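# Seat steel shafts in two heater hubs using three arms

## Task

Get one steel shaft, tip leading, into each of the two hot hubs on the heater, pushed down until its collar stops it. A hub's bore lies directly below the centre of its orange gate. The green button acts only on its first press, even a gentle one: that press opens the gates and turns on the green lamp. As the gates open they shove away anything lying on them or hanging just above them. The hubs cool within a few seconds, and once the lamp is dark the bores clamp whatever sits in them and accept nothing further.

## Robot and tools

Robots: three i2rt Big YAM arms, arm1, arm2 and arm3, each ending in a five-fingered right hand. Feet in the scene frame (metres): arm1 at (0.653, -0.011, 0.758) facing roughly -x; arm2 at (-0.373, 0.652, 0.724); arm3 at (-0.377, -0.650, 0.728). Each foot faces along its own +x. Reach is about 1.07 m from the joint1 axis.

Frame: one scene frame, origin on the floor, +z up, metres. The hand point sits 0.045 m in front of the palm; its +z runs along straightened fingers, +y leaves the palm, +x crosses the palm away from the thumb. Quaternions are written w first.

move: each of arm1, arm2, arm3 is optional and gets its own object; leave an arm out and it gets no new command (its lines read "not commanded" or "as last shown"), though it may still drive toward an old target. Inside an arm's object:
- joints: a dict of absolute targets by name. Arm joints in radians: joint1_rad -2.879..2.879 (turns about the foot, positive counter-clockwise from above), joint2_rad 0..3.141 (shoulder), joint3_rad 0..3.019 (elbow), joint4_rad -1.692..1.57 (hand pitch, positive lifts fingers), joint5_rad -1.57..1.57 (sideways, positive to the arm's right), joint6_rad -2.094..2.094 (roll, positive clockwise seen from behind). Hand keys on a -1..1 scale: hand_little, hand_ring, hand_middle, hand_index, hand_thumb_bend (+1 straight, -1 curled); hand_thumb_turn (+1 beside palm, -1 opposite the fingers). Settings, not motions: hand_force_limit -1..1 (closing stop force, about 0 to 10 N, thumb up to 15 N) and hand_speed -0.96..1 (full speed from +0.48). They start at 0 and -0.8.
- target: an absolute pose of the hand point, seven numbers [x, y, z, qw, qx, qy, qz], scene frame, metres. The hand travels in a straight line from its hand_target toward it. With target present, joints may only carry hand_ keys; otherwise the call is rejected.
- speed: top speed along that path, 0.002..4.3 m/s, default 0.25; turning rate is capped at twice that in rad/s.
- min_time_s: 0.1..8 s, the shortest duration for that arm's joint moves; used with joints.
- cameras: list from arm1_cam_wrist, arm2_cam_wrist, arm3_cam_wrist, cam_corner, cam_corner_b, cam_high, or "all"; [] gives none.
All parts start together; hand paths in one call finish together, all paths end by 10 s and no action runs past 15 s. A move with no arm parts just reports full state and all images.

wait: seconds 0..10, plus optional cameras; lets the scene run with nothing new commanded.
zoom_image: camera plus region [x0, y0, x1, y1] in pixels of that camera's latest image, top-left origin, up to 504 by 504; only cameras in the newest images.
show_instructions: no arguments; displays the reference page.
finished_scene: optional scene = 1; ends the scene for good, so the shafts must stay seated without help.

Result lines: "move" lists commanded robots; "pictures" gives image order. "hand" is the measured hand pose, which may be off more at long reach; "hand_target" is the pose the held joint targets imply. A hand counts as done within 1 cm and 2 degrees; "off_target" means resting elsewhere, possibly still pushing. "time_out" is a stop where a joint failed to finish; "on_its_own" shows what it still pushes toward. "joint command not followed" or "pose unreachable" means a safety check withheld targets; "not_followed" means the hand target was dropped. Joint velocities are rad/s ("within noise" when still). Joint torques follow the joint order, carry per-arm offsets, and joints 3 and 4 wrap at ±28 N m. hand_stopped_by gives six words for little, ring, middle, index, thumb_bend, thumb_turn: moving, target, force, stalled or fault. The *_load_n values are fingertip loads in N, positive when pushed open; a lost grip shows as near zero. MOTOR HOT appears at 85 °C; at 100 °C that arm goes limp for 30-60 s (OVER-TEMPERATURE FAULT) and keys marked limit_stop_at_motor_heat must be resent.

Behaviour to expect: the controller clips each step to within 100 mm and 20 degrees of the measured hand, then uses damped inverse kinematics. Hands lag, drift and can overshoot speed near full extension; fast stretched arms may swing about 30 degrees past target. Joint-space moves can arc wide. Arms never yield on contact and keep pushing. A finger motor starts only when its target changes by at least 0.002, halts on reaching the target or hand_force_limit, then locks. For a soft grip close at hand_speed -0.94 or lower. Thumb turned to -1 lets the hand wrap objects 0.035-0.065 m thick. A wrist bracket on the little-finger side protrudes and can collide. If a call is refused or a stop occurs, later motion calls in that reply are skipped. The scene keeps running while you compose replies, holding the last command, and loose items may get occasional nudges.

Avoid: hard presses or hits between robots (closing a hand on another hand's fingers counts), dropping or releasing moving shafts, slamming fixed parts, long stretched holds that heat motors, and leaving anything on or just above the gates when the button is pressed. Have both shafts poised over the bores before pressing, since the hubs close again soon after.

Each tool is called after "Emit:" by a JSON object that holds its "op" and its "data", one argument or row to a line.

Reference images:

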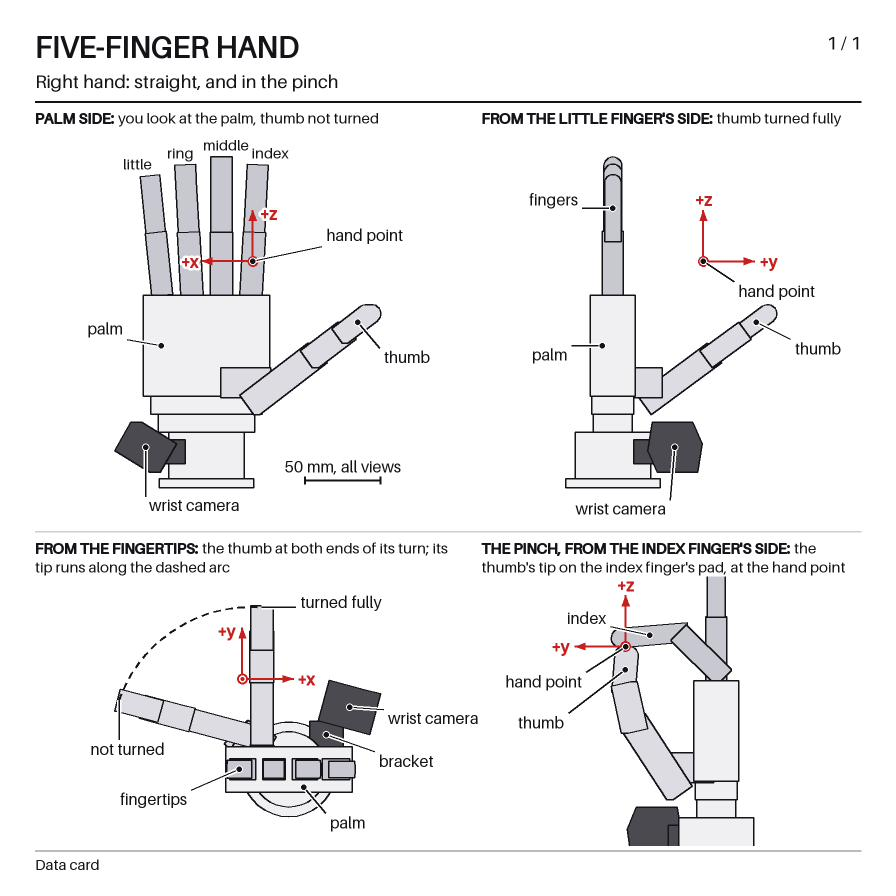

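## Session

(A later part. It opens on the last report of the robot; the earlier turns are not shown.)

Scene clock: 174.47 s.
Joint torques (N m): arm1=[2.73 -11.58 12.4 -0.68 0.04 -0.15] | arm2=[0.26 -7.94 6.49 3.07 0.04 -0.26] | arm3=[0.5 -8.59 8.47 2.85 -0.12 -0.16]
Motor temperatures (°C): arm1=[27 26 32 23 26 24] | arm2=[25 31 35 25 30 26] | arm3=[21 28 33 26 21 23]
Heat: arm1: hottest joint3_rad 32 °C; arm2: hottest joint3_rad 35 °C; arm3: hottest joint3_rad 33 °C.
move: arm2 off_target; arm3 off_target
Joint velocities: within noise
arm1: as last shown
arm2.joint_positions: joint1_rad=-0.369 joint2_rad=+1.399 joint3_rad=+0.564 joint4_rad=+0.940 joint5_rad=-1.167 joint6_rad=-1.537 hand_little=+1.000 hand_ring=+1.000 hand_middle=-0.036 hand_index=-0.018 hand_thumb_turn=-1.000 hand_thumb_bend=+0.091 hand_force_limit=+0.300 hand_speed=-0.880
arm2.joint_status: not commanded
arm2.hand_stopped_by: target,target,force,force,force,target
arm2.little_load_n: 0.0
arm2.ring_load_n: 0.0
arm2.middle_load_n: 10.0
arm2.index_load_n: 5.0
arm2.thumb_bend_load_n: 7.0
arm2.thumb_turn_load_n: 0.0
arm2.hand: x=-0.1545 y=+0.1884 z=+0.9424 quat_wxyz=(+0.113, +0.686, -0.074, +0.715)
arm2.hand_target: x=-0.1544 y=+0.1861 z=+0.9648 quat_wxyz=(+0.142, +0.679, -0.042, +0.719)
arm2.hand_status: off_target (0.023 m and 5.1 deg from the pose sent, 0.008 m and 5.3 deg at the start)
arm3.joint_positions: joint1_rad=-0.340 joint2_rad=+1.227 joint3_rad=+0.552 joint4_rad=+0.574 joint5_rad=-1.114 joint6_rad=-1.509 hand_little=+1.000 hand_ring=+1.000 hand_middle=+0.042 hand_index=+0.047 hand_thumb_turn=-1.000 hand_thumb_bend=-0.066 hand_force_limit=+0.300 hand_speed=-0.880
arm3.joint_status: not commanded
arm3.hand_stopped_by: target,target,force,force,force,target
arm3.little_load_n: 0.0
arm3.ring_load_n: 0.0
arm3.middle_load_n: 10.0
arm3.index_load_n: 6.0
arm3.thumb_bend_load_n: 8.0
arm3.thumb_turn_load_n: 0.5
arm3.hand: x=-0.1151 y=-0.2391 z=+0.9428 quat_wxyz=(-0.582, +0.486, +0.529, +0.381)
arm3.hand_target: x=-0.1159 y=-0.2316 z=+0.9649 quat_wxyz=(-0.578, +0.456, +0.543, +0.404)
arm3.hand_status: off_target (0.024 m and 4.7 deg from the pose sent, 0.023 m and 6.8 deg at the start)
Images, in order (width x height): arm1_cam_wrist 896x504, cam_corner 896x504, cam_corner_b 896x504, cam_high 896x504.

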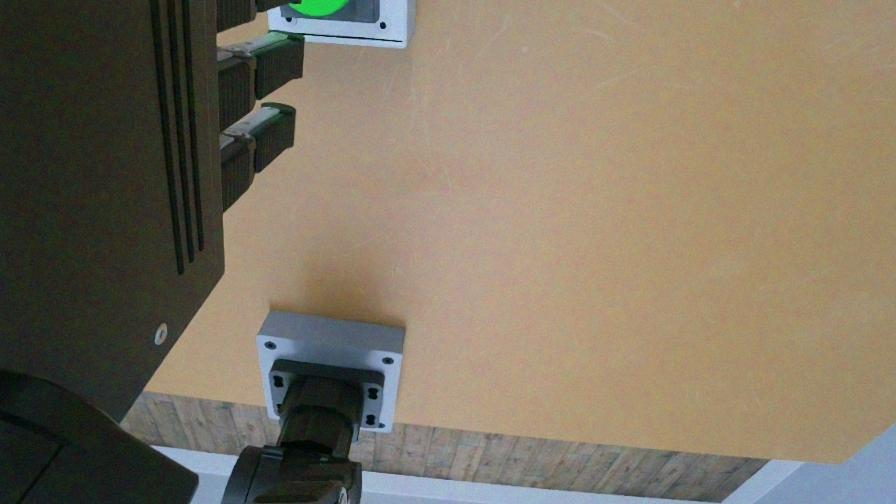

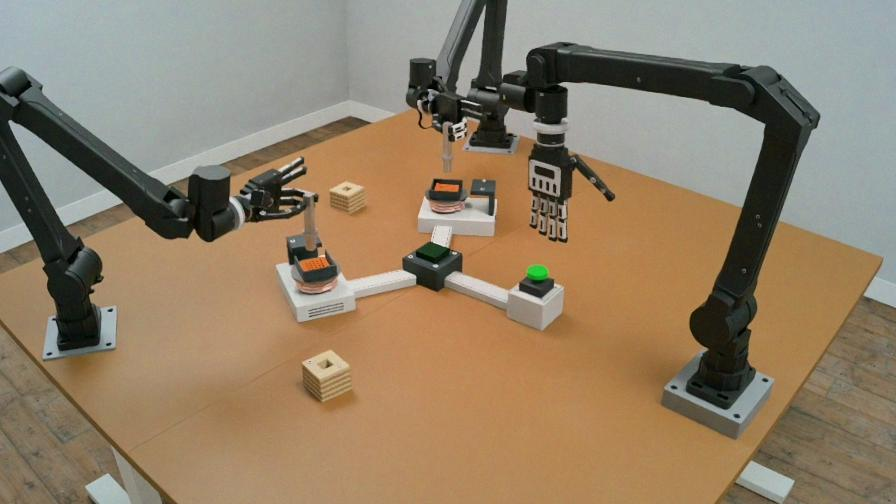

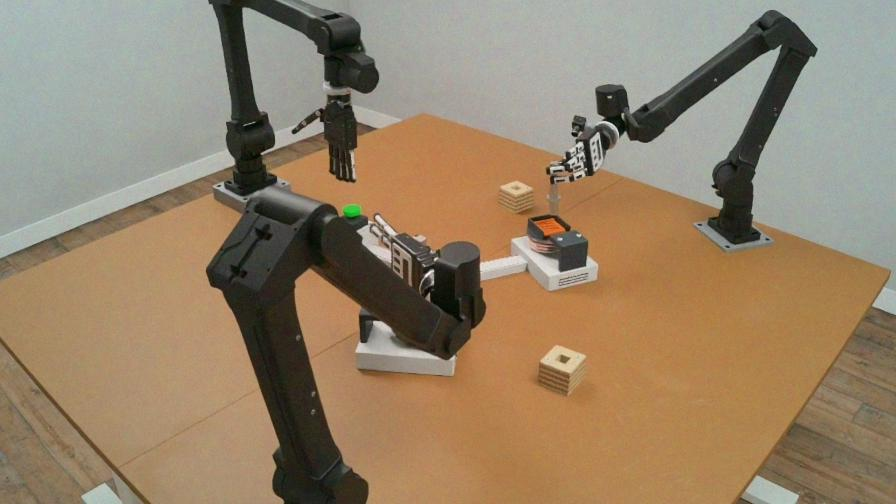

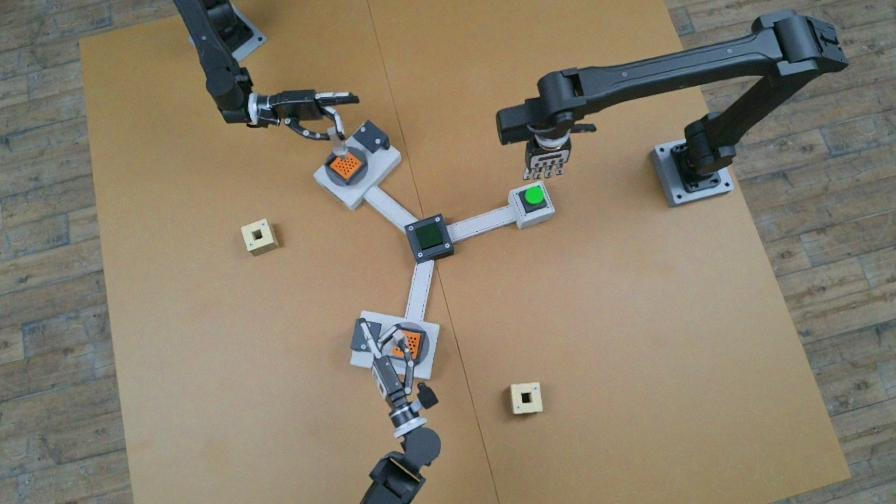

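Emit:
{"op": "move", "data": {
  "arm1": {"target": [0.20, 0.225, 1.10, -0.6403, -0.0667, 0.7631, -0.0560], "speed": 0.2},
  "arm2": {"target": [-0.1545, 0.1902, 1.0, 0.1423, 0.6787, -0.0417, 0.7194], "speed": 0.08},
  "arm3": {"target": [-0.1130, -0.231, 1.0, -0.5745, 0.4445, 0.5471, 0.4161], "speed": 0.08}
}}

Emit:
{"op": "move", "data": {
  "arm2": {"target": [-0.1545, 0.1902, 0.965, 0.1423, 0.6787, -0.0417, 0.7194], "speed": 0.08},
  "arm3": {"target": [-0.1130, -0.231, 0.965, -0.5745, 0.4445, 0.5471, 0.4161], "speed": 0.08},
  "cameras": ["arm1_cam_wrist", "cam_corner", "cam_corner_b", "cam_high"]
}}

Emit:
{"op": "zoom_image", "data": {
  "camera": "cam_high",
  "region": [385, 320, 425, 360]
}}

Emit:
{"op": "zoom_image", "data": {
  "camera": "cam_high",
  "region": [315, 120, 375, 180]
}}

Emit:
{"op": "zoom_image", "data": {
  "camera": "cam_corner",
  "region": [280, 180, 350, 290]
}}

Emit:
{"op": "zoom_image", "data": {
  "camera": "cam_corner",
  "region": [410, 120, 500, 220]
}}

Emit:
{"op": "zoom_image", "data": {
  "camera": "cam_corner_b",
  "region": [520, 170, 590, 270]
}}

Scene clock: 182.07 s.
Joint torques (N m): arm1=[1.38 -5.6 10.41 2.5 -0.34 0] | arm2=[0.62 -8.76 8.81 1.92 0.11 -0.22] | arm3=[0.91 -9.17 11.58 1.98 -0.31 -0.23]
Motor temperatures (°C): arm1=[27 27 32 23 26 24] | arm2=[25 31 36 25 30 26] | arm3=[21 28 33 26 21 23]
Heat: arm1: hottest joint3_rad 32 °C; arm2: hottest joint3_rad 36 °C; arm3: hottest joint3_rad 33 °C.
move: arm1 done; arm2 off_target; arm3 off_target
Joint velocities: within noise
arm1.joint_positions: joint1_rad=-0.665 joint2_rad=+1.017 joint3_rad=+0.859 joint4_rad=-0.111 joint5_rad=-0.831 joint6_rad=-1.775 hand_little=+1.000 hand_ring=+1.000 hand_middle=+1.000 hand_index=+1.000 hand_thumb_turn=+1.000 hand_thumb_bend=+1.000 hand_force_limit=+0.000 hand_speed=-0.800
arm1.joint_status: not commanded
arm1.hand_stopped_by: target,target,target,target,target,target
arm1.little_load_n: 0.0
arm1.ring_load_n: 0.0
arm1.middle_load_n: 0.0
arm1.index_load_n: 0.0
arm1.thumb_bend_load_n: 0.0
arm1.thumb_turn_load_n: 0.0
arm1.hand: x=+0.2017 y=+0.2196 z=+1.1016 quat_wxyz=(-0.638, -0.071, +0.764, -0.056)
arm1.hand_target: x=+0.2002 y=+0.2250 z=+1.1000 quat_wxyz=(-0.640, -0.067, +0.763, -0.056)
arm1.hand_status: done (0.006 m and 0.6 deg from the pose sent, 0.219 m and 82.6 deg at the start)
arm2.joint_positions: joint1_rad=-0.369 joint2_rad=+1.313 joint3_rad=+0.564 joint4_rad=+0.849 joint5_rad=-1.167 joint6_rad=-1.537 hand_little=+1.000 hand_ring=+1.000 hand_middle=-0.036 hand_index=-0.018 hand_thumb_turn=-1.000 hand_thumb_bend=+0.091 hand_force_limit=+0.300 hand_speed=-0.880
arm2.joint_status: not commanded
arm2.hand_stopped_by: target,target,force,force,force,target
arm2.little_load_n: 0.0
arm2.ring_load_n: 0.0
arm2.middle_load_n: 9.5
arm2.index_load_n: 5.0
arm2.thumb_bend_load_n: 7.0
arm2.thumb_turn_load_n: 0.0
arm2.hand: x=-0.1561 y=+0.1978 z=+0.9634 quat_wxyz=(+0.111, +0.686, -0.075, +0.715)
arm2.hand_target: x=-0.1549 y=+0.1916 z=+0.9998 quat_wxyz=(+0.142, +0.678, -0.042, +0.719)
arm2.hand_status: off_target (0.037 m and 5.3 deg from the pose sent, 0.058 m and 5.1 deg at the start)
arm3.joint_positions: joint1_rad=-0.340 joint2_rad=+1.177 joint3_rad=+0.552 joint4_rad=+0.524 joint5_rad=-1.115 joint6_rad=-1.512 hand_little=+1.000 hand_ring=+1.000 hand_middle=+0.042 hand_index=+0.047 hand_thumb_turn=-1.000 hand_thumb_bend=-0.066 hand_force_limit=+0.300 hand_speed=-0.880
arm3.joint_status: not commanded
arm3.hand_stopped_by: target,target,force,force,force,target
arm3.little_load_n: 0.0
arm3.ring_load_n: 0.0
arm3.middle_load_n: 10.0
arm3.index_load_n: 6.0
arm3.thumb_bend_load_n: 8.0
arm3.thumb_turn_load_n: 0.5
arm3.hand: x=-0.1206 y=-0.2438 z=+0.9543 quat_wxyz=(-0.582, +0.486, +0.530, +0.381)
arm3.hand_target: x=-0.1149 y=-0.2333 z=+1.0000 quat_wxyz=(-0.575, +0.444, +0.547, +0.416)
arm3.hand_status: off_target (0.048 m and 6.6 deg from the pose sent, 0.058 m and 6.7 deg at the start)
pictures: none

Scene clock: 183.20 s.
Joint torques (N m): arm1=[1.38 -5.6 10.41 2.5 -0.34 -0.02] | arm2=[0.44 -7.41 6.56 3.12 0.06 -0.26] | arm3=[1.14 -8.12 7.88 2.73 -0.16 -0.13]
Motor temperatures (°C): arm1=[27 27 32 23 26 24] | arm2=[25 31 36 25 30 26] | arm3=[21 28 33 26 21 23]
Heat: arm1: hottest joint3_rad 32 °C; arm2: hottest joint3_rad 36 °C; arm3: hottest joint3_rad 33 °C.
move: arm2 off_target; arm3 off_target
Joint velocities: within noise
arm1: as last shown
arm1.hand: x=+0.2017 y=+0.2196 z=+1.1016 quat_wxyz=(-0.638, -0.071, +0.765, -0.056)
arm2.joint_positions: joint1_rad=-0.369 joint2_rad=+1.386 joint3_rad=+0.553 joint4_rad=+0.939 joint5_rad=-1.167 joint6_rad=-1.537 hand_little=+1.000 hand_ring=+1.000 hand_middle=-0.036 hand_index=-0.018 hand_thumb_turn=-1.000 hand_thumb_bend=+0.091 hand_force_limit=+0.300 hand_speed=-0.880
arm2.joint_status: not commanded
arm2.hand_stopped_by: target,target,force,force,force,target
arm2.little_load_n: 0.0
arm2.ring_load_n: 0.0
arm2.middle_load_n: 10.0
arm2.index_load_n: 5.0
arm2.thumb_bend_load_n: 7.0
arm2.thumb_turn_load_n: 0.0
arm2.hand: x=-0.1552 y=+0.1927 z=+0.9435 quat_wxyz=(+0.114, +0.686, -0.073, +0.715)
arm2.hand_target: x=-0.1546 y=+0.1907 z=+0.9648 quat_wxyz=(+0.142, +0.679, -0.042, +0.719)
arm2.hand_status: off_target (0.022 m and 4.9 deg from the pose sent, 0.008 m and 5.3 deg at the start)
arm3.joint_positions: joint1_rad=-0.340 joint2_rad=+1.245 joint3_rad=+0.552 joint4_rad=+0.625 joint5_rad=-1.116 joint6_rad=-1.517 hand_little=+1.000 hand_ring=+1.000 hand_middle=+0.042 hand_index=+0.047 hand_thumb_turn=-1.000 hand_thumb_bend=-0.066 hand_force_limit=+0.300 hand_speed=-0.880
arm3.joint_status: not commanded
arm3.hand_stopped_by: target,target,force,force,force,target
arm3.little_load_n: 0.0
arm3.ring_load_n: 0.0
arm3.middle_load_n: 10.0
arm3.index_load_n: 6.0
arm3.thumb_bend_load_n: 8.0
arm3.thumb_turn_load_n: 0.5
arm3.hand: x=-0.1120 y=-0.2363 z=+0.9460 quat_wxyz=(-0.579, +0.473, +0.534, +0.394)
arm3.hand_target: x=-0.1132 y=-0.2314 z=+0.9650 quat_wxyz=(-0.574, +0.445, +0.547, +0.416)
arm3.hand_status: off_target (0.020 m and 4.4 deg from the pose sent, 0.018 m and 6.6 deg at the start)
Images, in order (width x height): arm1_cam_wrist 896x504, cam_corner 896x504, cam_corner_b 896x504, cam_high 896x504.

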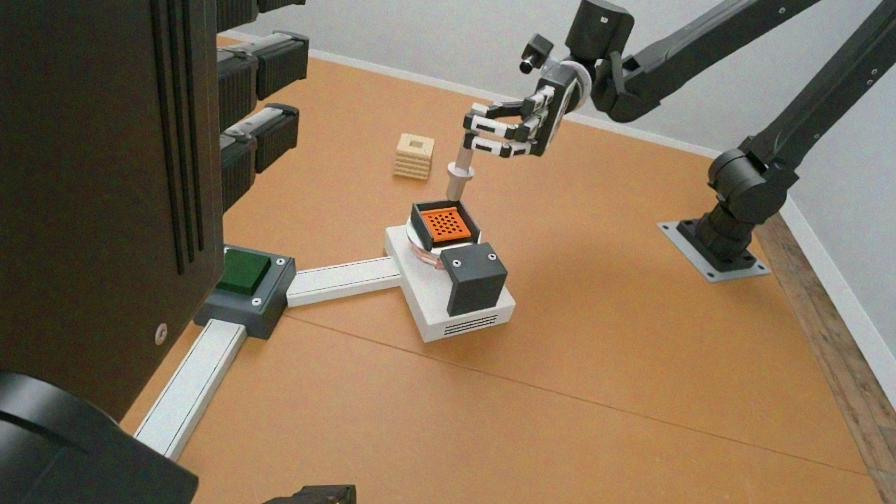

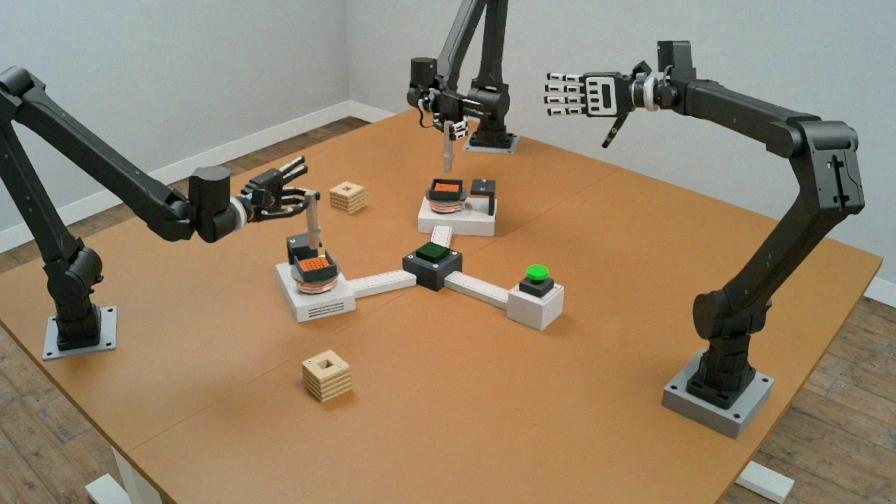

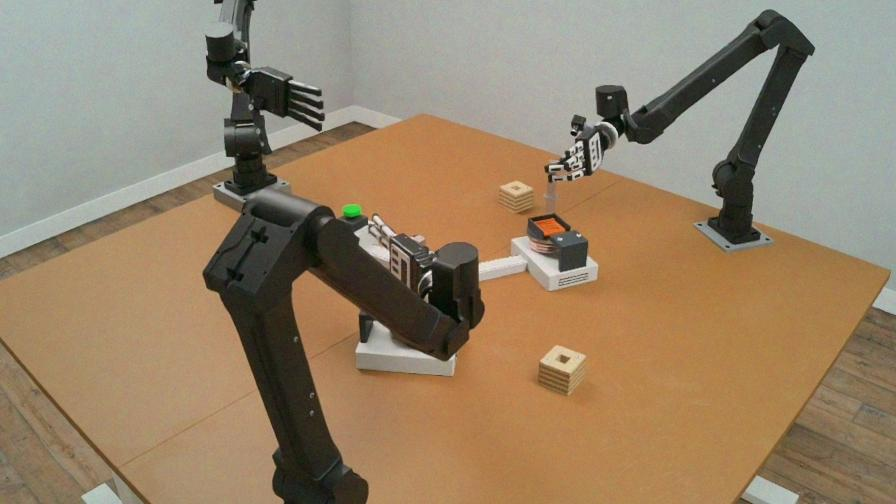

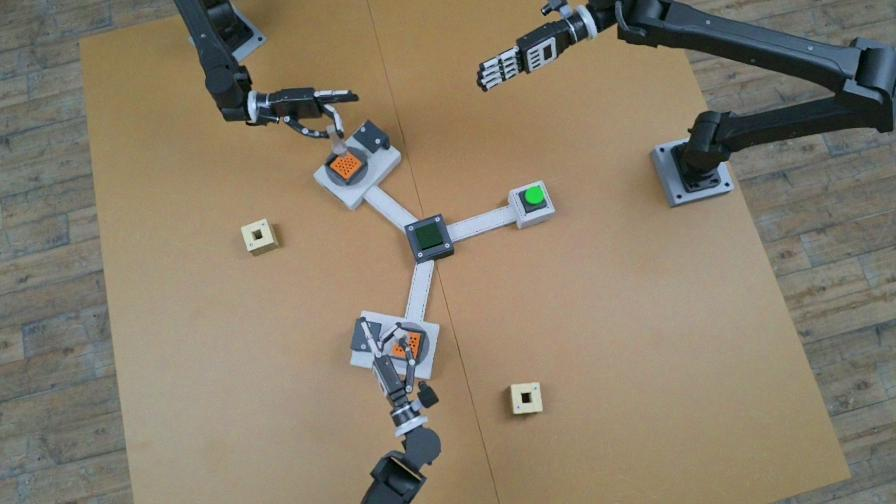

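Scaled by 12.600 from the camera's image (finer frame: 1280x720).

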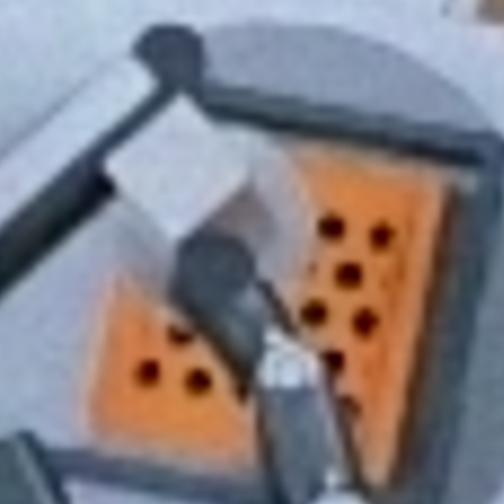

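Scaled by 8.400 from the camera's image (finer frame: 1280x720).

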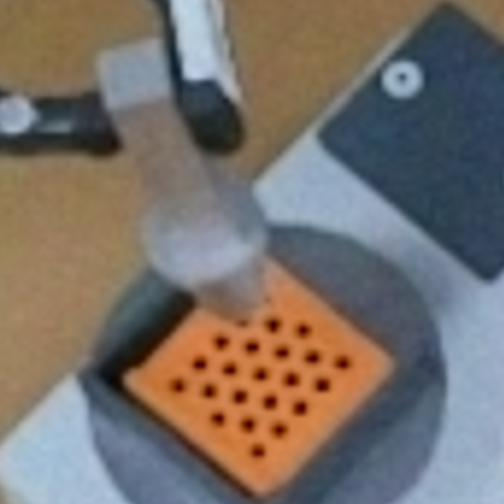

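Scaled by 4.582 from the camera's image (finer frame: 1280x720).

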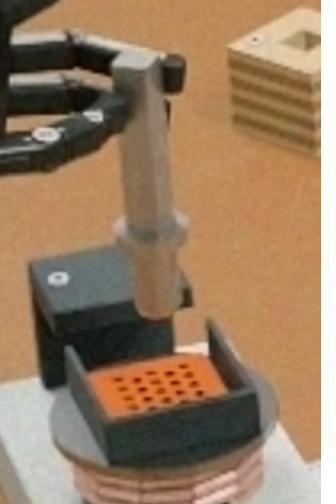

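Scaled by 5.040 from the camera's image (finer frame: 1280x720).

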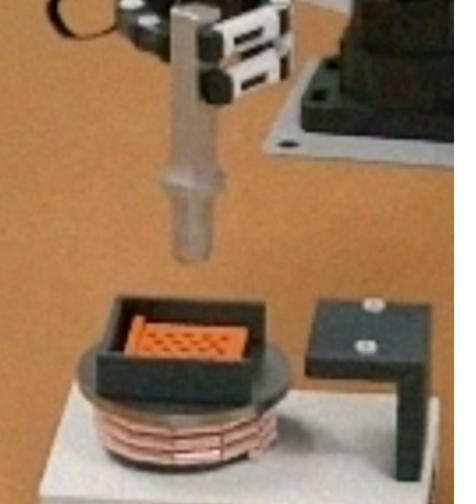

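Scaled by 5.040 from the camera's image (finer frame: 1280x720).

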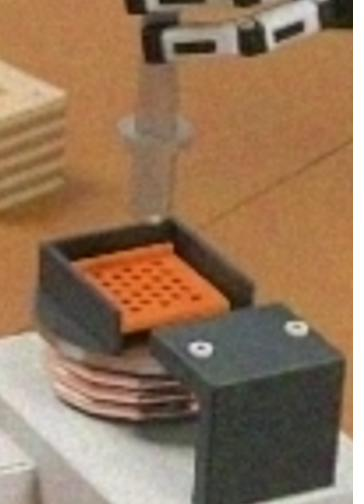

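Emit:
{"op": "zoom_image", "data": {
  "camera": "arm1_cam_wrist",
  "region": [390, 90, 530, 290]
}}

Emit:
{"op": "move", "data": {
  "arm1": {"target": [0.24, -0.21, 1.10, -0.6403, -0.0667, 0.7631, -0.0560], "speed": 0.2},
  "cameras": ["arm1_cam_wrist"]
}}

Scaled by 2.520 from the camera's image (finer frame: 1280x720).

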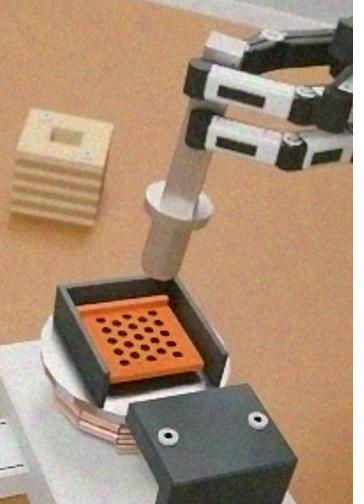

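Scene clock: 186.20 s.
Joint torques (N m): arm1=[1.96 -5.66 14.11 2.61 0.2 -0.02] | arm2=[0.56 -8.06 6.39 3.08 0.04 -0.24] | arm3=[0.91 -8.35 8.08 2.78 -0.2 -0.15]
Motor temperatures (°C): arm1=[27 27 33 23 26 24] | arm2=[25 31 36 25 30 26] | arm3=[21 28 33 26 21 23]
Heat: arm1: hottest joint3_rad 33 °C; arm2: hottest joint3_rad 36 °C; arm3: hottest joint3_rad 33 °C.
move: arm1 off_target
Joint velocities: within noise
arm1.joint_positions: joint1_rad=+0.806 joint2_rad=+0.967 joint3_rad=+0.771 joint4_rad=-0.078 joint5_rad=+0.614 joint6_rad=-1.454 hand_little=+1.000 hand_ring=+1.000 hand_middle=+1.000 hand_index=+1.000 hand_thumb_turn=+1.000 hand_thumb_bend=+1.000 hand_force_limit=+0.000 hand_speed=-0.800
arm1.joint_status: not commanded
arm1.hand_stopped_by: target,target,target,target,target,target
arm1.little_load_n: 0.0
arm1.ring_load_n: 0.0
arm1.middle_load_n: 0.0
arm1.index_load_n: 0.0
arm1.thumb_bend_load_n: 0.0
arm1.thumb_turn_load_n: 0.0
arm1.hand: x=+0.2472 y=-0.2028 z=+1.0736 quat_wxyz=(-0.623, -0.084, +0.777, -0.039)
arm1.hand_target: x=+0.2412 y=-0.2092 z=+1.0997 quat_wxyz=(-0.640, -0.067, +0.763, -0.056)
arm1.hand_status: off_target (0.028 m and 3.7 deg from the pose sent, 0.431 m and 0.6 deg at the start)
arm2, arm3: as last shown
arm2.middle_load_n: 9.5
arm2.thumb_turn_load_n: 0.5
Images, in order (width x height): arm1_cam_wrist 896x504.

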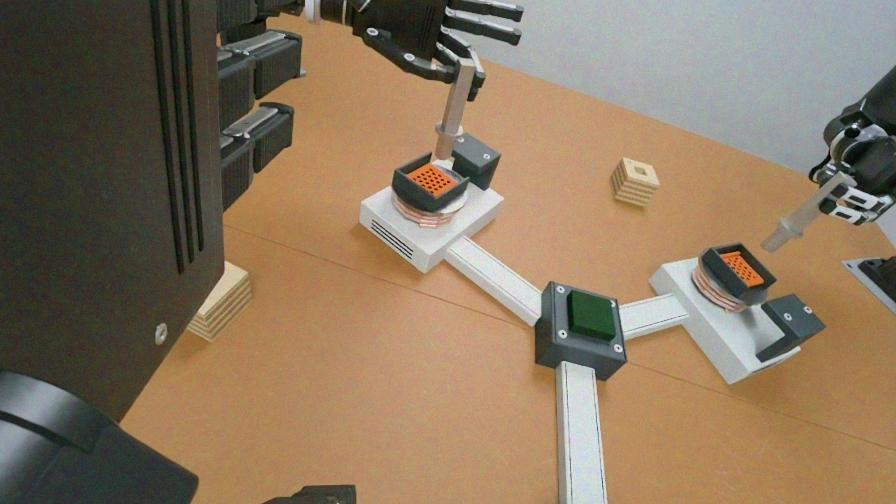

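Emit:
{"op": "zoom_image", "data": {
  "camera": "arm1_cam_wrist",
  "region": [380, 40, 520, 180]
}}

Emit:
{"op": "zoom_image", "data": {
  "camera": "arm1_cam_wrist",
  "region": [340, 130, 520, 290]
}}

Emit:
{"op": "zoom_image", "data": {
  "camera": "arm1_cam_wrist",
  "region": [600, 140, 670, 220]
}}

Scaled by 3.600 from the camera's image (finer frame: 1280x720).

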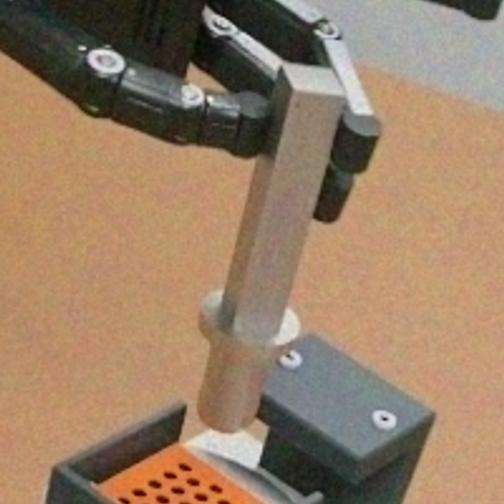

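Scaled by 2.800 from the camera's image (finer frame: 1280x720).

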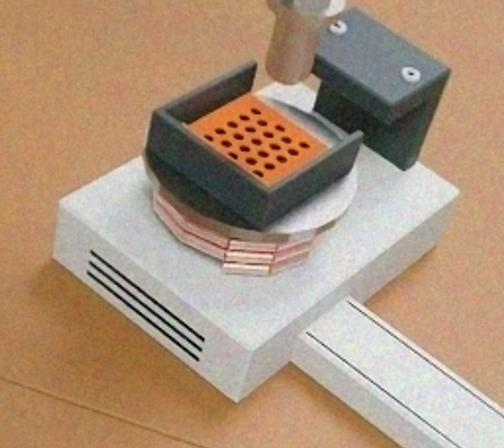

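Scaled by 6.300 from the camera's image (finer frame: 1280x720).

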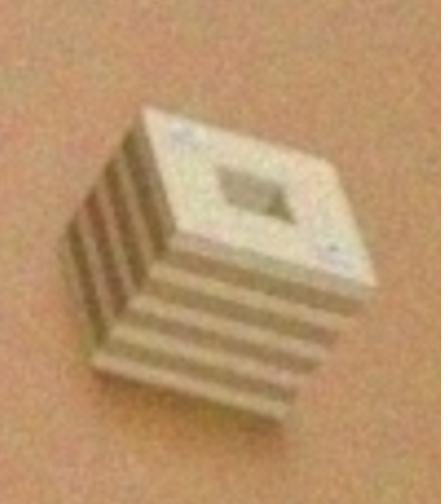

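Emit:
{"op": "move", "data": {
  "arm2": {"target": [-0.1563, 0.1894, 0.930, 0.1423, 0.6787, -0.0417, 0.7194], "speed": 0.08},
  "arm3": {"target": [-0.1130, -0.2325, 0.932, -0.5745, 0.4445, 0.5471, 0.4161], "speed": 0.08},
  "cameras": ["arm1_cam_wrist", "cam_corner", "cam_corner_b", "cam_high"]
}}

Emit:
{"op": "zoom_image", "data": {
  "camera": "cam_high",
  "region": [385, 320, 425, 360]
}}

Emit:
{"op": "zoom_image", "data": {
  "camera": "cam_high",
  "region": [315, 120, 375, 180]
}}

Emit:
{"op": "zoom_image", "data": {
  "camera": "cam_corner",
  "region": [280, 190, 350, 300]
}}

Emit:
{"op": "zoom_image", "data": {
  "camera": "cam_corner",
  "region": [410, 120, 500, 220]
}}

Emit:
{"op": "zoom_image", "data": {
  "camera": "cam_corner_b",
  "region": [520, 170, 590, 270]
}}

Emit:
{"op": "zoom_image", "data": {
  "camera": "arm1_cam_wrist",
  "region": [380, 80, 500, 240]
}}

Emit:
{"op": "zoom_image", "data": {
  "camera": "arm1_cam_wrist",
  "region": [680, 160, 840, 340]
}}

Scene clock: 192.33 s.
Joint torques (N m): arm1=[1.96 -5.6 14.13 2.61 0.2 -0.02] | arm2=[0.09 -8.41 5.6 3.18 0.02 -0.23] | arm3=[-0.09 -9.23 7.17 2.71 -0.22 -0.15]
Motor temperatures (°C): arm1=[27 27 34 23 26 24] | arm2=[25 31 36 25 30 26] | arm3=[21 28 33 26 21 23]
Heat: arm1: hottest joint3_rad 34 °C; arm2: hottest joint3_rad 36 °C; arm3: hottest joint3_rad 33 °C.
move: arm2 off_target; arm3 off_target
Joint velocities: within noise
arm1: as last shown
arm1.joint_positions: joint1_rad=+0.806 joint2_rad=+0.967 joint3_rad=+0.771 joint4_rad=-0.078 joint5_rad=+0.614 joint6_rad=-1.453 hand_little=+1.000 hand_ring=+1.000 hand_middle=+1.000 hand_index=+1.000 hand_thumb_turn=+1.000 hand_thumb_bend=+1.000 hand_force_limit=+0.000 hand_speed=-0.800
arm1.hand: x=+0.2472 y=-0.2028 z=+1.0736 quat_wxyz=(-0.623, -0.083, +0.777, -0.039)
arm2.joint_positions: joint1_rad=-0.369 joint2_rad=+1.494 joint3_rad=+0.524 joint4_rad=+1.079 joint5_rad=-1.172 joint6_rad=-1.539 hand_little=+1.000 hand_ring=+1.000 hand_middle=-0.036 hand_index=-0.018 hand_thumb_turn=-1.000 hand_thumb_bend=+0.091 hand_force_limit=+0.300 hand_speed=-0.880
arm2.joint_status: not commanded
arm2.hand_stopped_by: target,target,force,force,force,target
arm2.little_load_n: 0.0
arm2.ring_load_n: 0.0
arm2.middle_load_n: 9.5
arm2.index_load_n: 5.0
arm2.thumb_bend_load_n: 7.0
arm2.thumb_turn_load_n: 0.0
arm2.hand: x=-0.1542 y=+0.1933 z=+0.9098 quat_wxyz=(+0.113, +0.686, -0.069, +0.716)
arm2.hand_target: x=-0.1563 y=+0.1898 z=+0.9298 quat_wxyz=(+0.142, +0.679, -0.042, +0.719)
arm2.hand_status: off_target (0.021 m and 4.7 deg from the pose sent, 0.014 m and 4.9 deg at the start)
arm3.joint_positions: joint1_rad=-0.340 joint2_rad=+1.329 joint3_rad=+0.510 joint4_rad=+0.754 joint5_rad=-1.121 joint6_rad=-1.520 hand_little=+1.000 hand_ring=+1.000 hand_middle=+0.042 hand_index=+0.047 hand_thumb_turn=-1.000 hand_thumb_bend=-0.066 hand_force_limit=+0.300 hand_speed=-0.880
arm3.joint_status: not commanded
arm3.hand_stopped_by: target,target,force,force,force,target
arm3.little_load_n: 0.0
arm3.ring_load_n: 0.0
arm3.middle_load_n: 10.0
arm3.index_load_n: 6.0
arm3.thumb_bend_load_n: 8.0
arm3.thumb_turn_load_n: 0.5
arm3.hand: x=-0.1140 y=-0.2365 z=+0.9148 quat_wxyz=(-0.580, +0.470, +0.536, +0.394)
arm3.hand_target: x=-0.1132 y=-0.2327 z=+0.9320 quat_wxyz=(-0.574, +0.445, +0.547, +0.416)
arm3.hand_status: off_target (0.018 m and 4.1 deg from the pose sent, 0.015 m and 4.4 deg at the start)
Images, in order (width x height): arm1_cam_wrist 896x504, cam_corner 896x504, cam_corner_b 896x504, cam_high 896x504.

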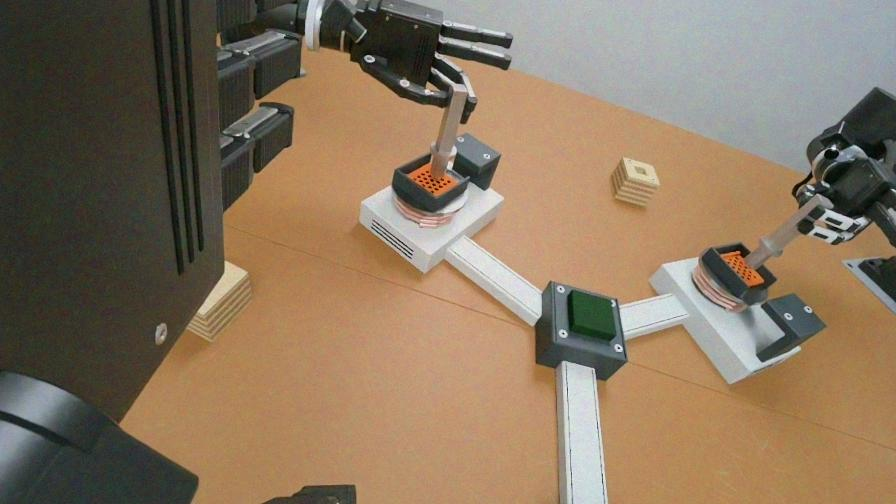

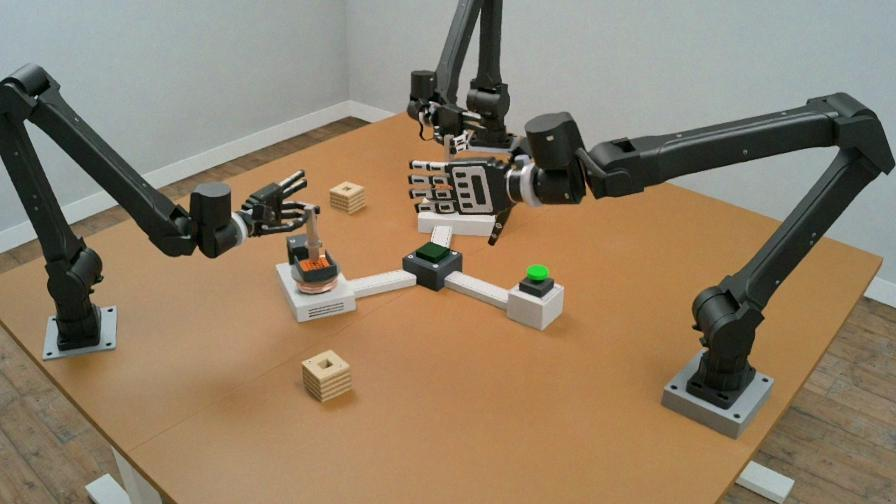

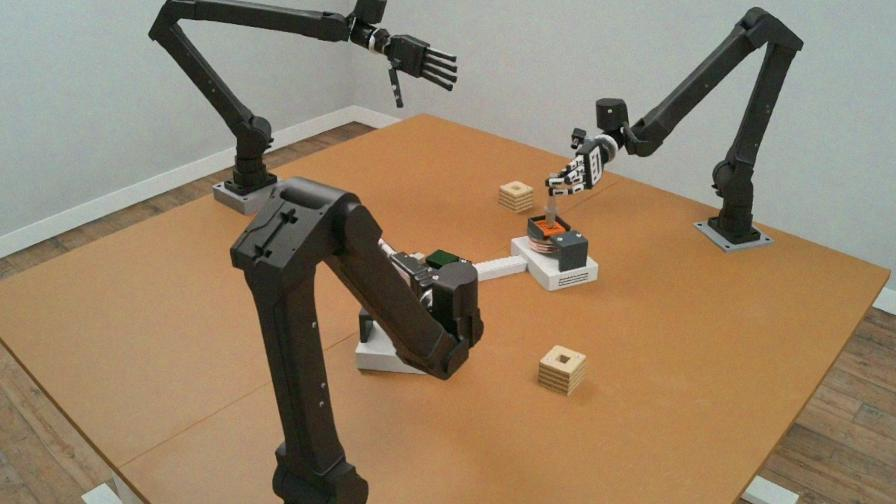

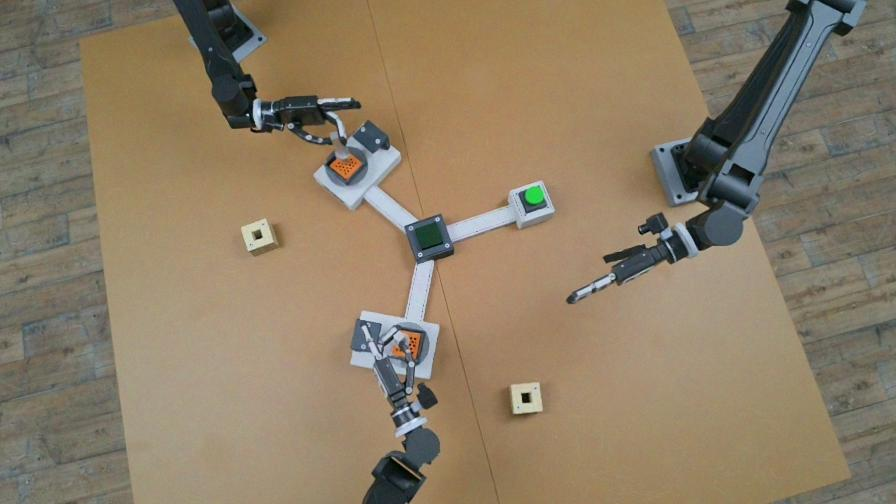

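Scaled by 12.600 from the camera's image (finer frame: 1280x720).

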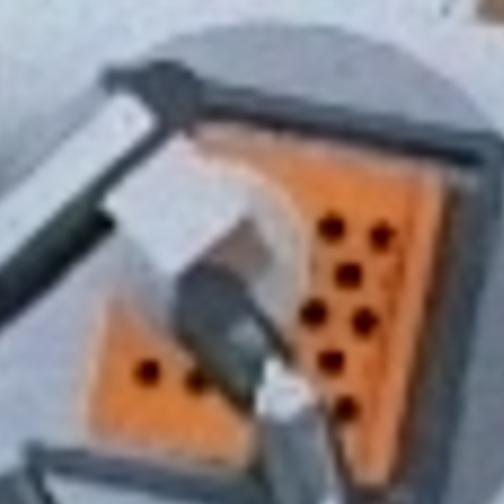

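Scaled by 8.400 from the camera's image (finer frame: 1280x720).

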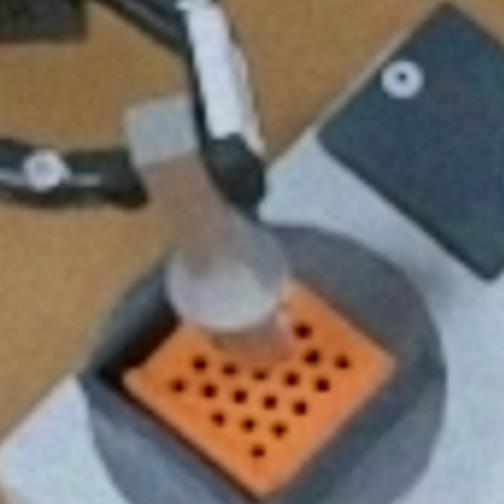

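Scaled by 4.582 from the camera's image (finer frame: 1280x720).

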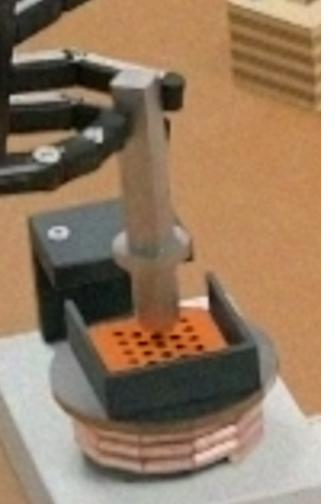

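Scaled by 5.040 from the camera's image (finer frame: 1280x720).

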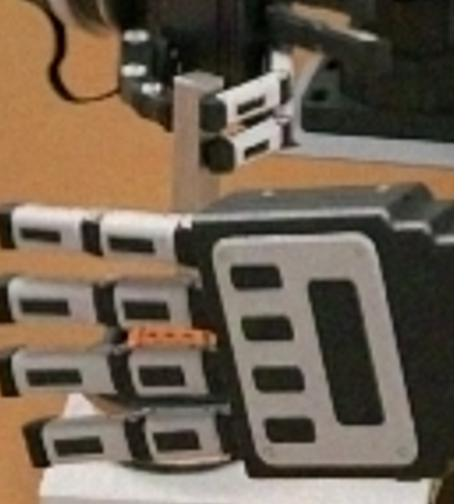

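Scaled by 5.040 from the camera's image (finer frame: 1280x720).

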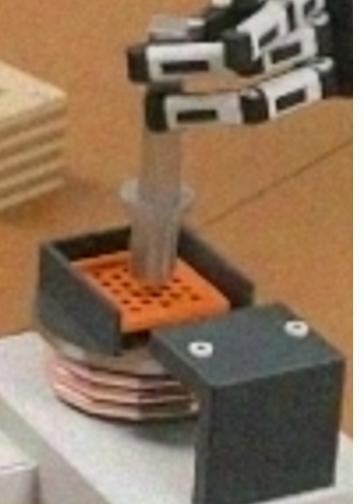

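Scaled by 3.150 from the camera's image (finer frame: 1280x720).

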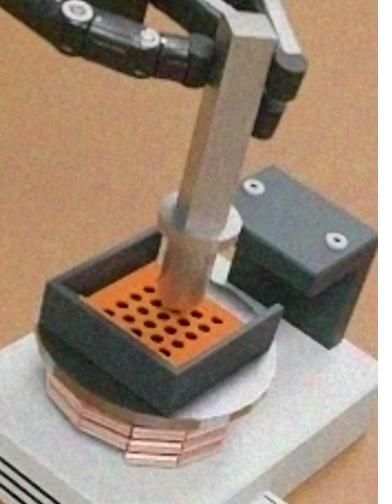

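Scaled by 2.800 from the camera's image (finer frame: 1280x720).

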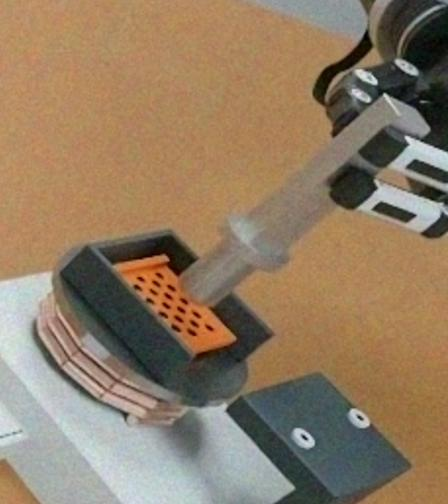

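Emit:
{"op": "move", "data": {
  "cameras": ["arm2_cam_wrist", "arm3_cam_wrist"]
}}

Scene clock: 194.57 s.
Joint torques (N m): arm1=[2.02 -5.54 14.15 2.61 0.19 -0.02] | arm2=[0.15 -8.35 5.7 3.26 0.02 -0.23] | arm3=[1.08 -8.12 7.13 2.66 -0.26 -0.16]
Motor temperatures (°C): arm1=[27 27 35 23 26 24] | arm2=[25 31 35 25 30 26] | arm3=[21 28 33 26 21 23]
Heat: arm1: hottest joint3_rad 35 °C; arm2: hottest joint3_rad 35 °C; arm3: hottest joint3_rad 33 °C.
Joint velocities: within noise
arm1.joint_positions: joint1_rad=+0.806 joint2_rad=+0.967 joint3_rad=+0.771 joint4_rad=-0.078 joint5_rad=+0.614 joint6_rad=-1.453 hand_little=+1.000 hand_ring=+1.000 hand_middle=+1.000 hand_index=+1.000 hand_thumb_turn=+1.000 hand_thumb_bend=+1.000 hand_force_limit=+0.000 hand_speed=-0.800
arm1.joint_status: not commanded
arm1.hand_stopped_by: target,target,target,target,target,target
arm1.little_load_n: 0.0
arm1.ring_load_n: 0.0
arm1.middle_load_n: 0.0
arm1.index_load_n: 0.0
arm1.thumb_bend_load_n: 0.0
arm1.thumb_turn_load_n: 0.0
arm1.hand: x=+0.2472 y=-0.2028 z=+1.0736 quat_wxyz=(-0.623, -0.083, +0.777, -0.039) (m; scene frame)
arm1.hand_target: x=+0.2412 y=-0.2092 z=+1.0997 quat_wxyz=(-0.640, -0.067, +0.763, -0.056) (m; scene frame)
arm1.hand_status: not commanded
arm2.joint_positions: joint1_rad=-0.369 joint2_rad=+1.494 joint3_rad=+0.524 joint4_rad=+1.079 joint5_rad=-1.172 joint6_rad=-1.539 hand_little=+1.000 hand_ring=+1.000 hand_middle=-0.036 hand_index=-0.018 hand_thumb_turn=-1.000 hand_thumb_bend=+0.091 hand_force_limit=+0.300 hand_speed=-0.880
arm2.joint_status: not commanded
arm2.hand_stopped_by: target,target,force,force,force,target
arm2.little_load_n: 0.0
arm2.ring_load_n: 0.0
arm2.middle_load_n: 10.0
arm2.index_load_n: 5.0
arm2.thumb_bend_load_n: 7.0
arm2.thumb_turn_load_n: 0.0
arm2.hand: x=-0.1542 y=+0.1933 z=+0.9098 quat_wxyz=(+0.113, +0.686, -0.069, +0.716) (m; scene frame)
arm2.hand_target: x=-0.1563 y=+0.1898 z=+0.9298 quat_wxyz=(+0.142, +0.679, -0.042, +0.719) (m; scene frame)
arm2.hand_status: off_target (0.021 m and 4.7 deg from the pose sent, 0.014 m and 4.9 deg at the start)
arm3.joint_positions: joint1_rad=-0.340 joint2_rad=+1.329 joint3_rad=+0.510 joint4_rad=+0.754 joint5_rad=-1.121 joint6_rad=-1.520 hand_little=+1.000 hand_ring=+1.000 hand_middle=+0.042 hand_index=+0.047 hand_thumb_turn=-1.000 hand_thumb_bend=-0.066 hand_force_limit=+0.300 hand_speed=-0.880
arm3.joint_status: not commanded
arm3.hand_stopped_by: target,target,force,force,force,target
arm3.little_load_n: 0.0
arm3.ring_load_n: 0.0
arm3.middle_load_n: 10.0
arm3.index_load_n: 5.5
arm3.thumb_bend_load_n: 8.0
arm3.thumb_turn_load_n: 0.5
arm3.hand: x=-0.1140 y=-0.2365 z=+0.9148 quat_wxyz=(-0.580, +0.470, +0.536, +0.394) (m; scene frame)
arm3.hand_target: x=-0.1132 y=-0.2327 z=+0.9320 quat_wxyz=(-0.574, +0.445, +0.547, +0.416) (m; scene frame)
arm3.hand_status: off_target (0.018 m and 4.1 deg from the pose sent, 0.015 m and 4.4 deg at the start)
pictures: arm2_cam_wrist, arm3_cam_wrist
Images, in order (width x height): arm2_cam_wrist 896x504, arm3_cam_wrist 896x504.

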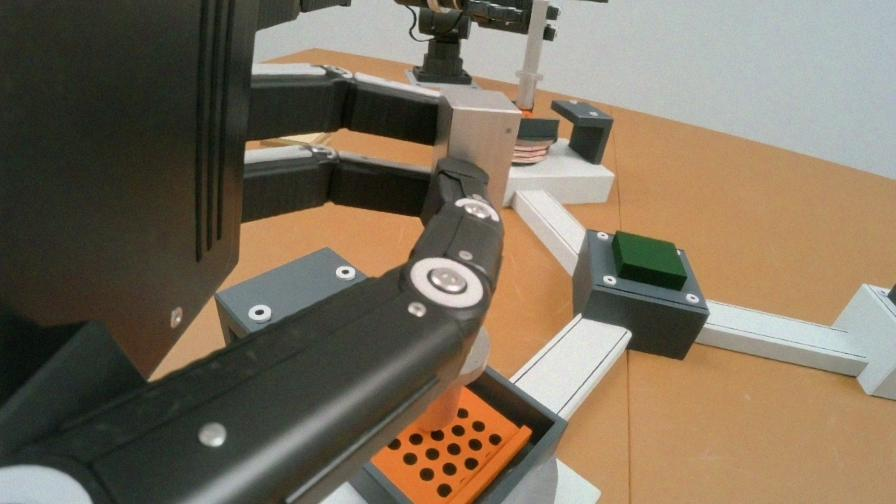

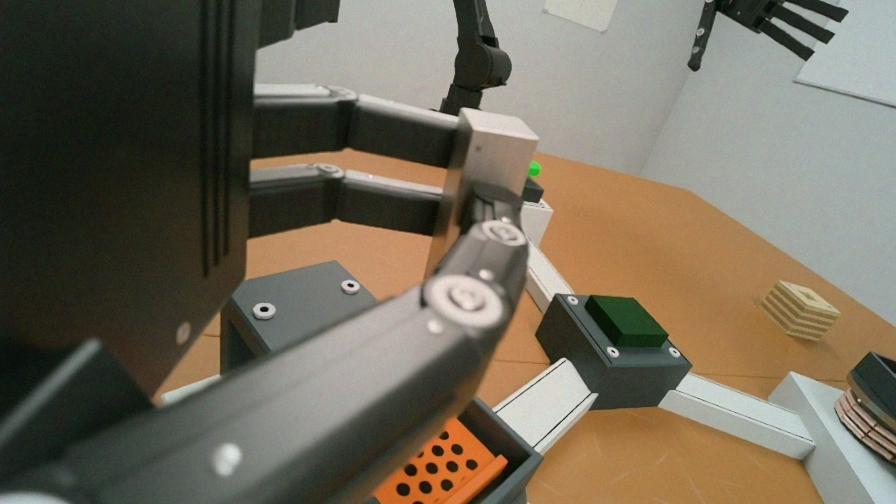

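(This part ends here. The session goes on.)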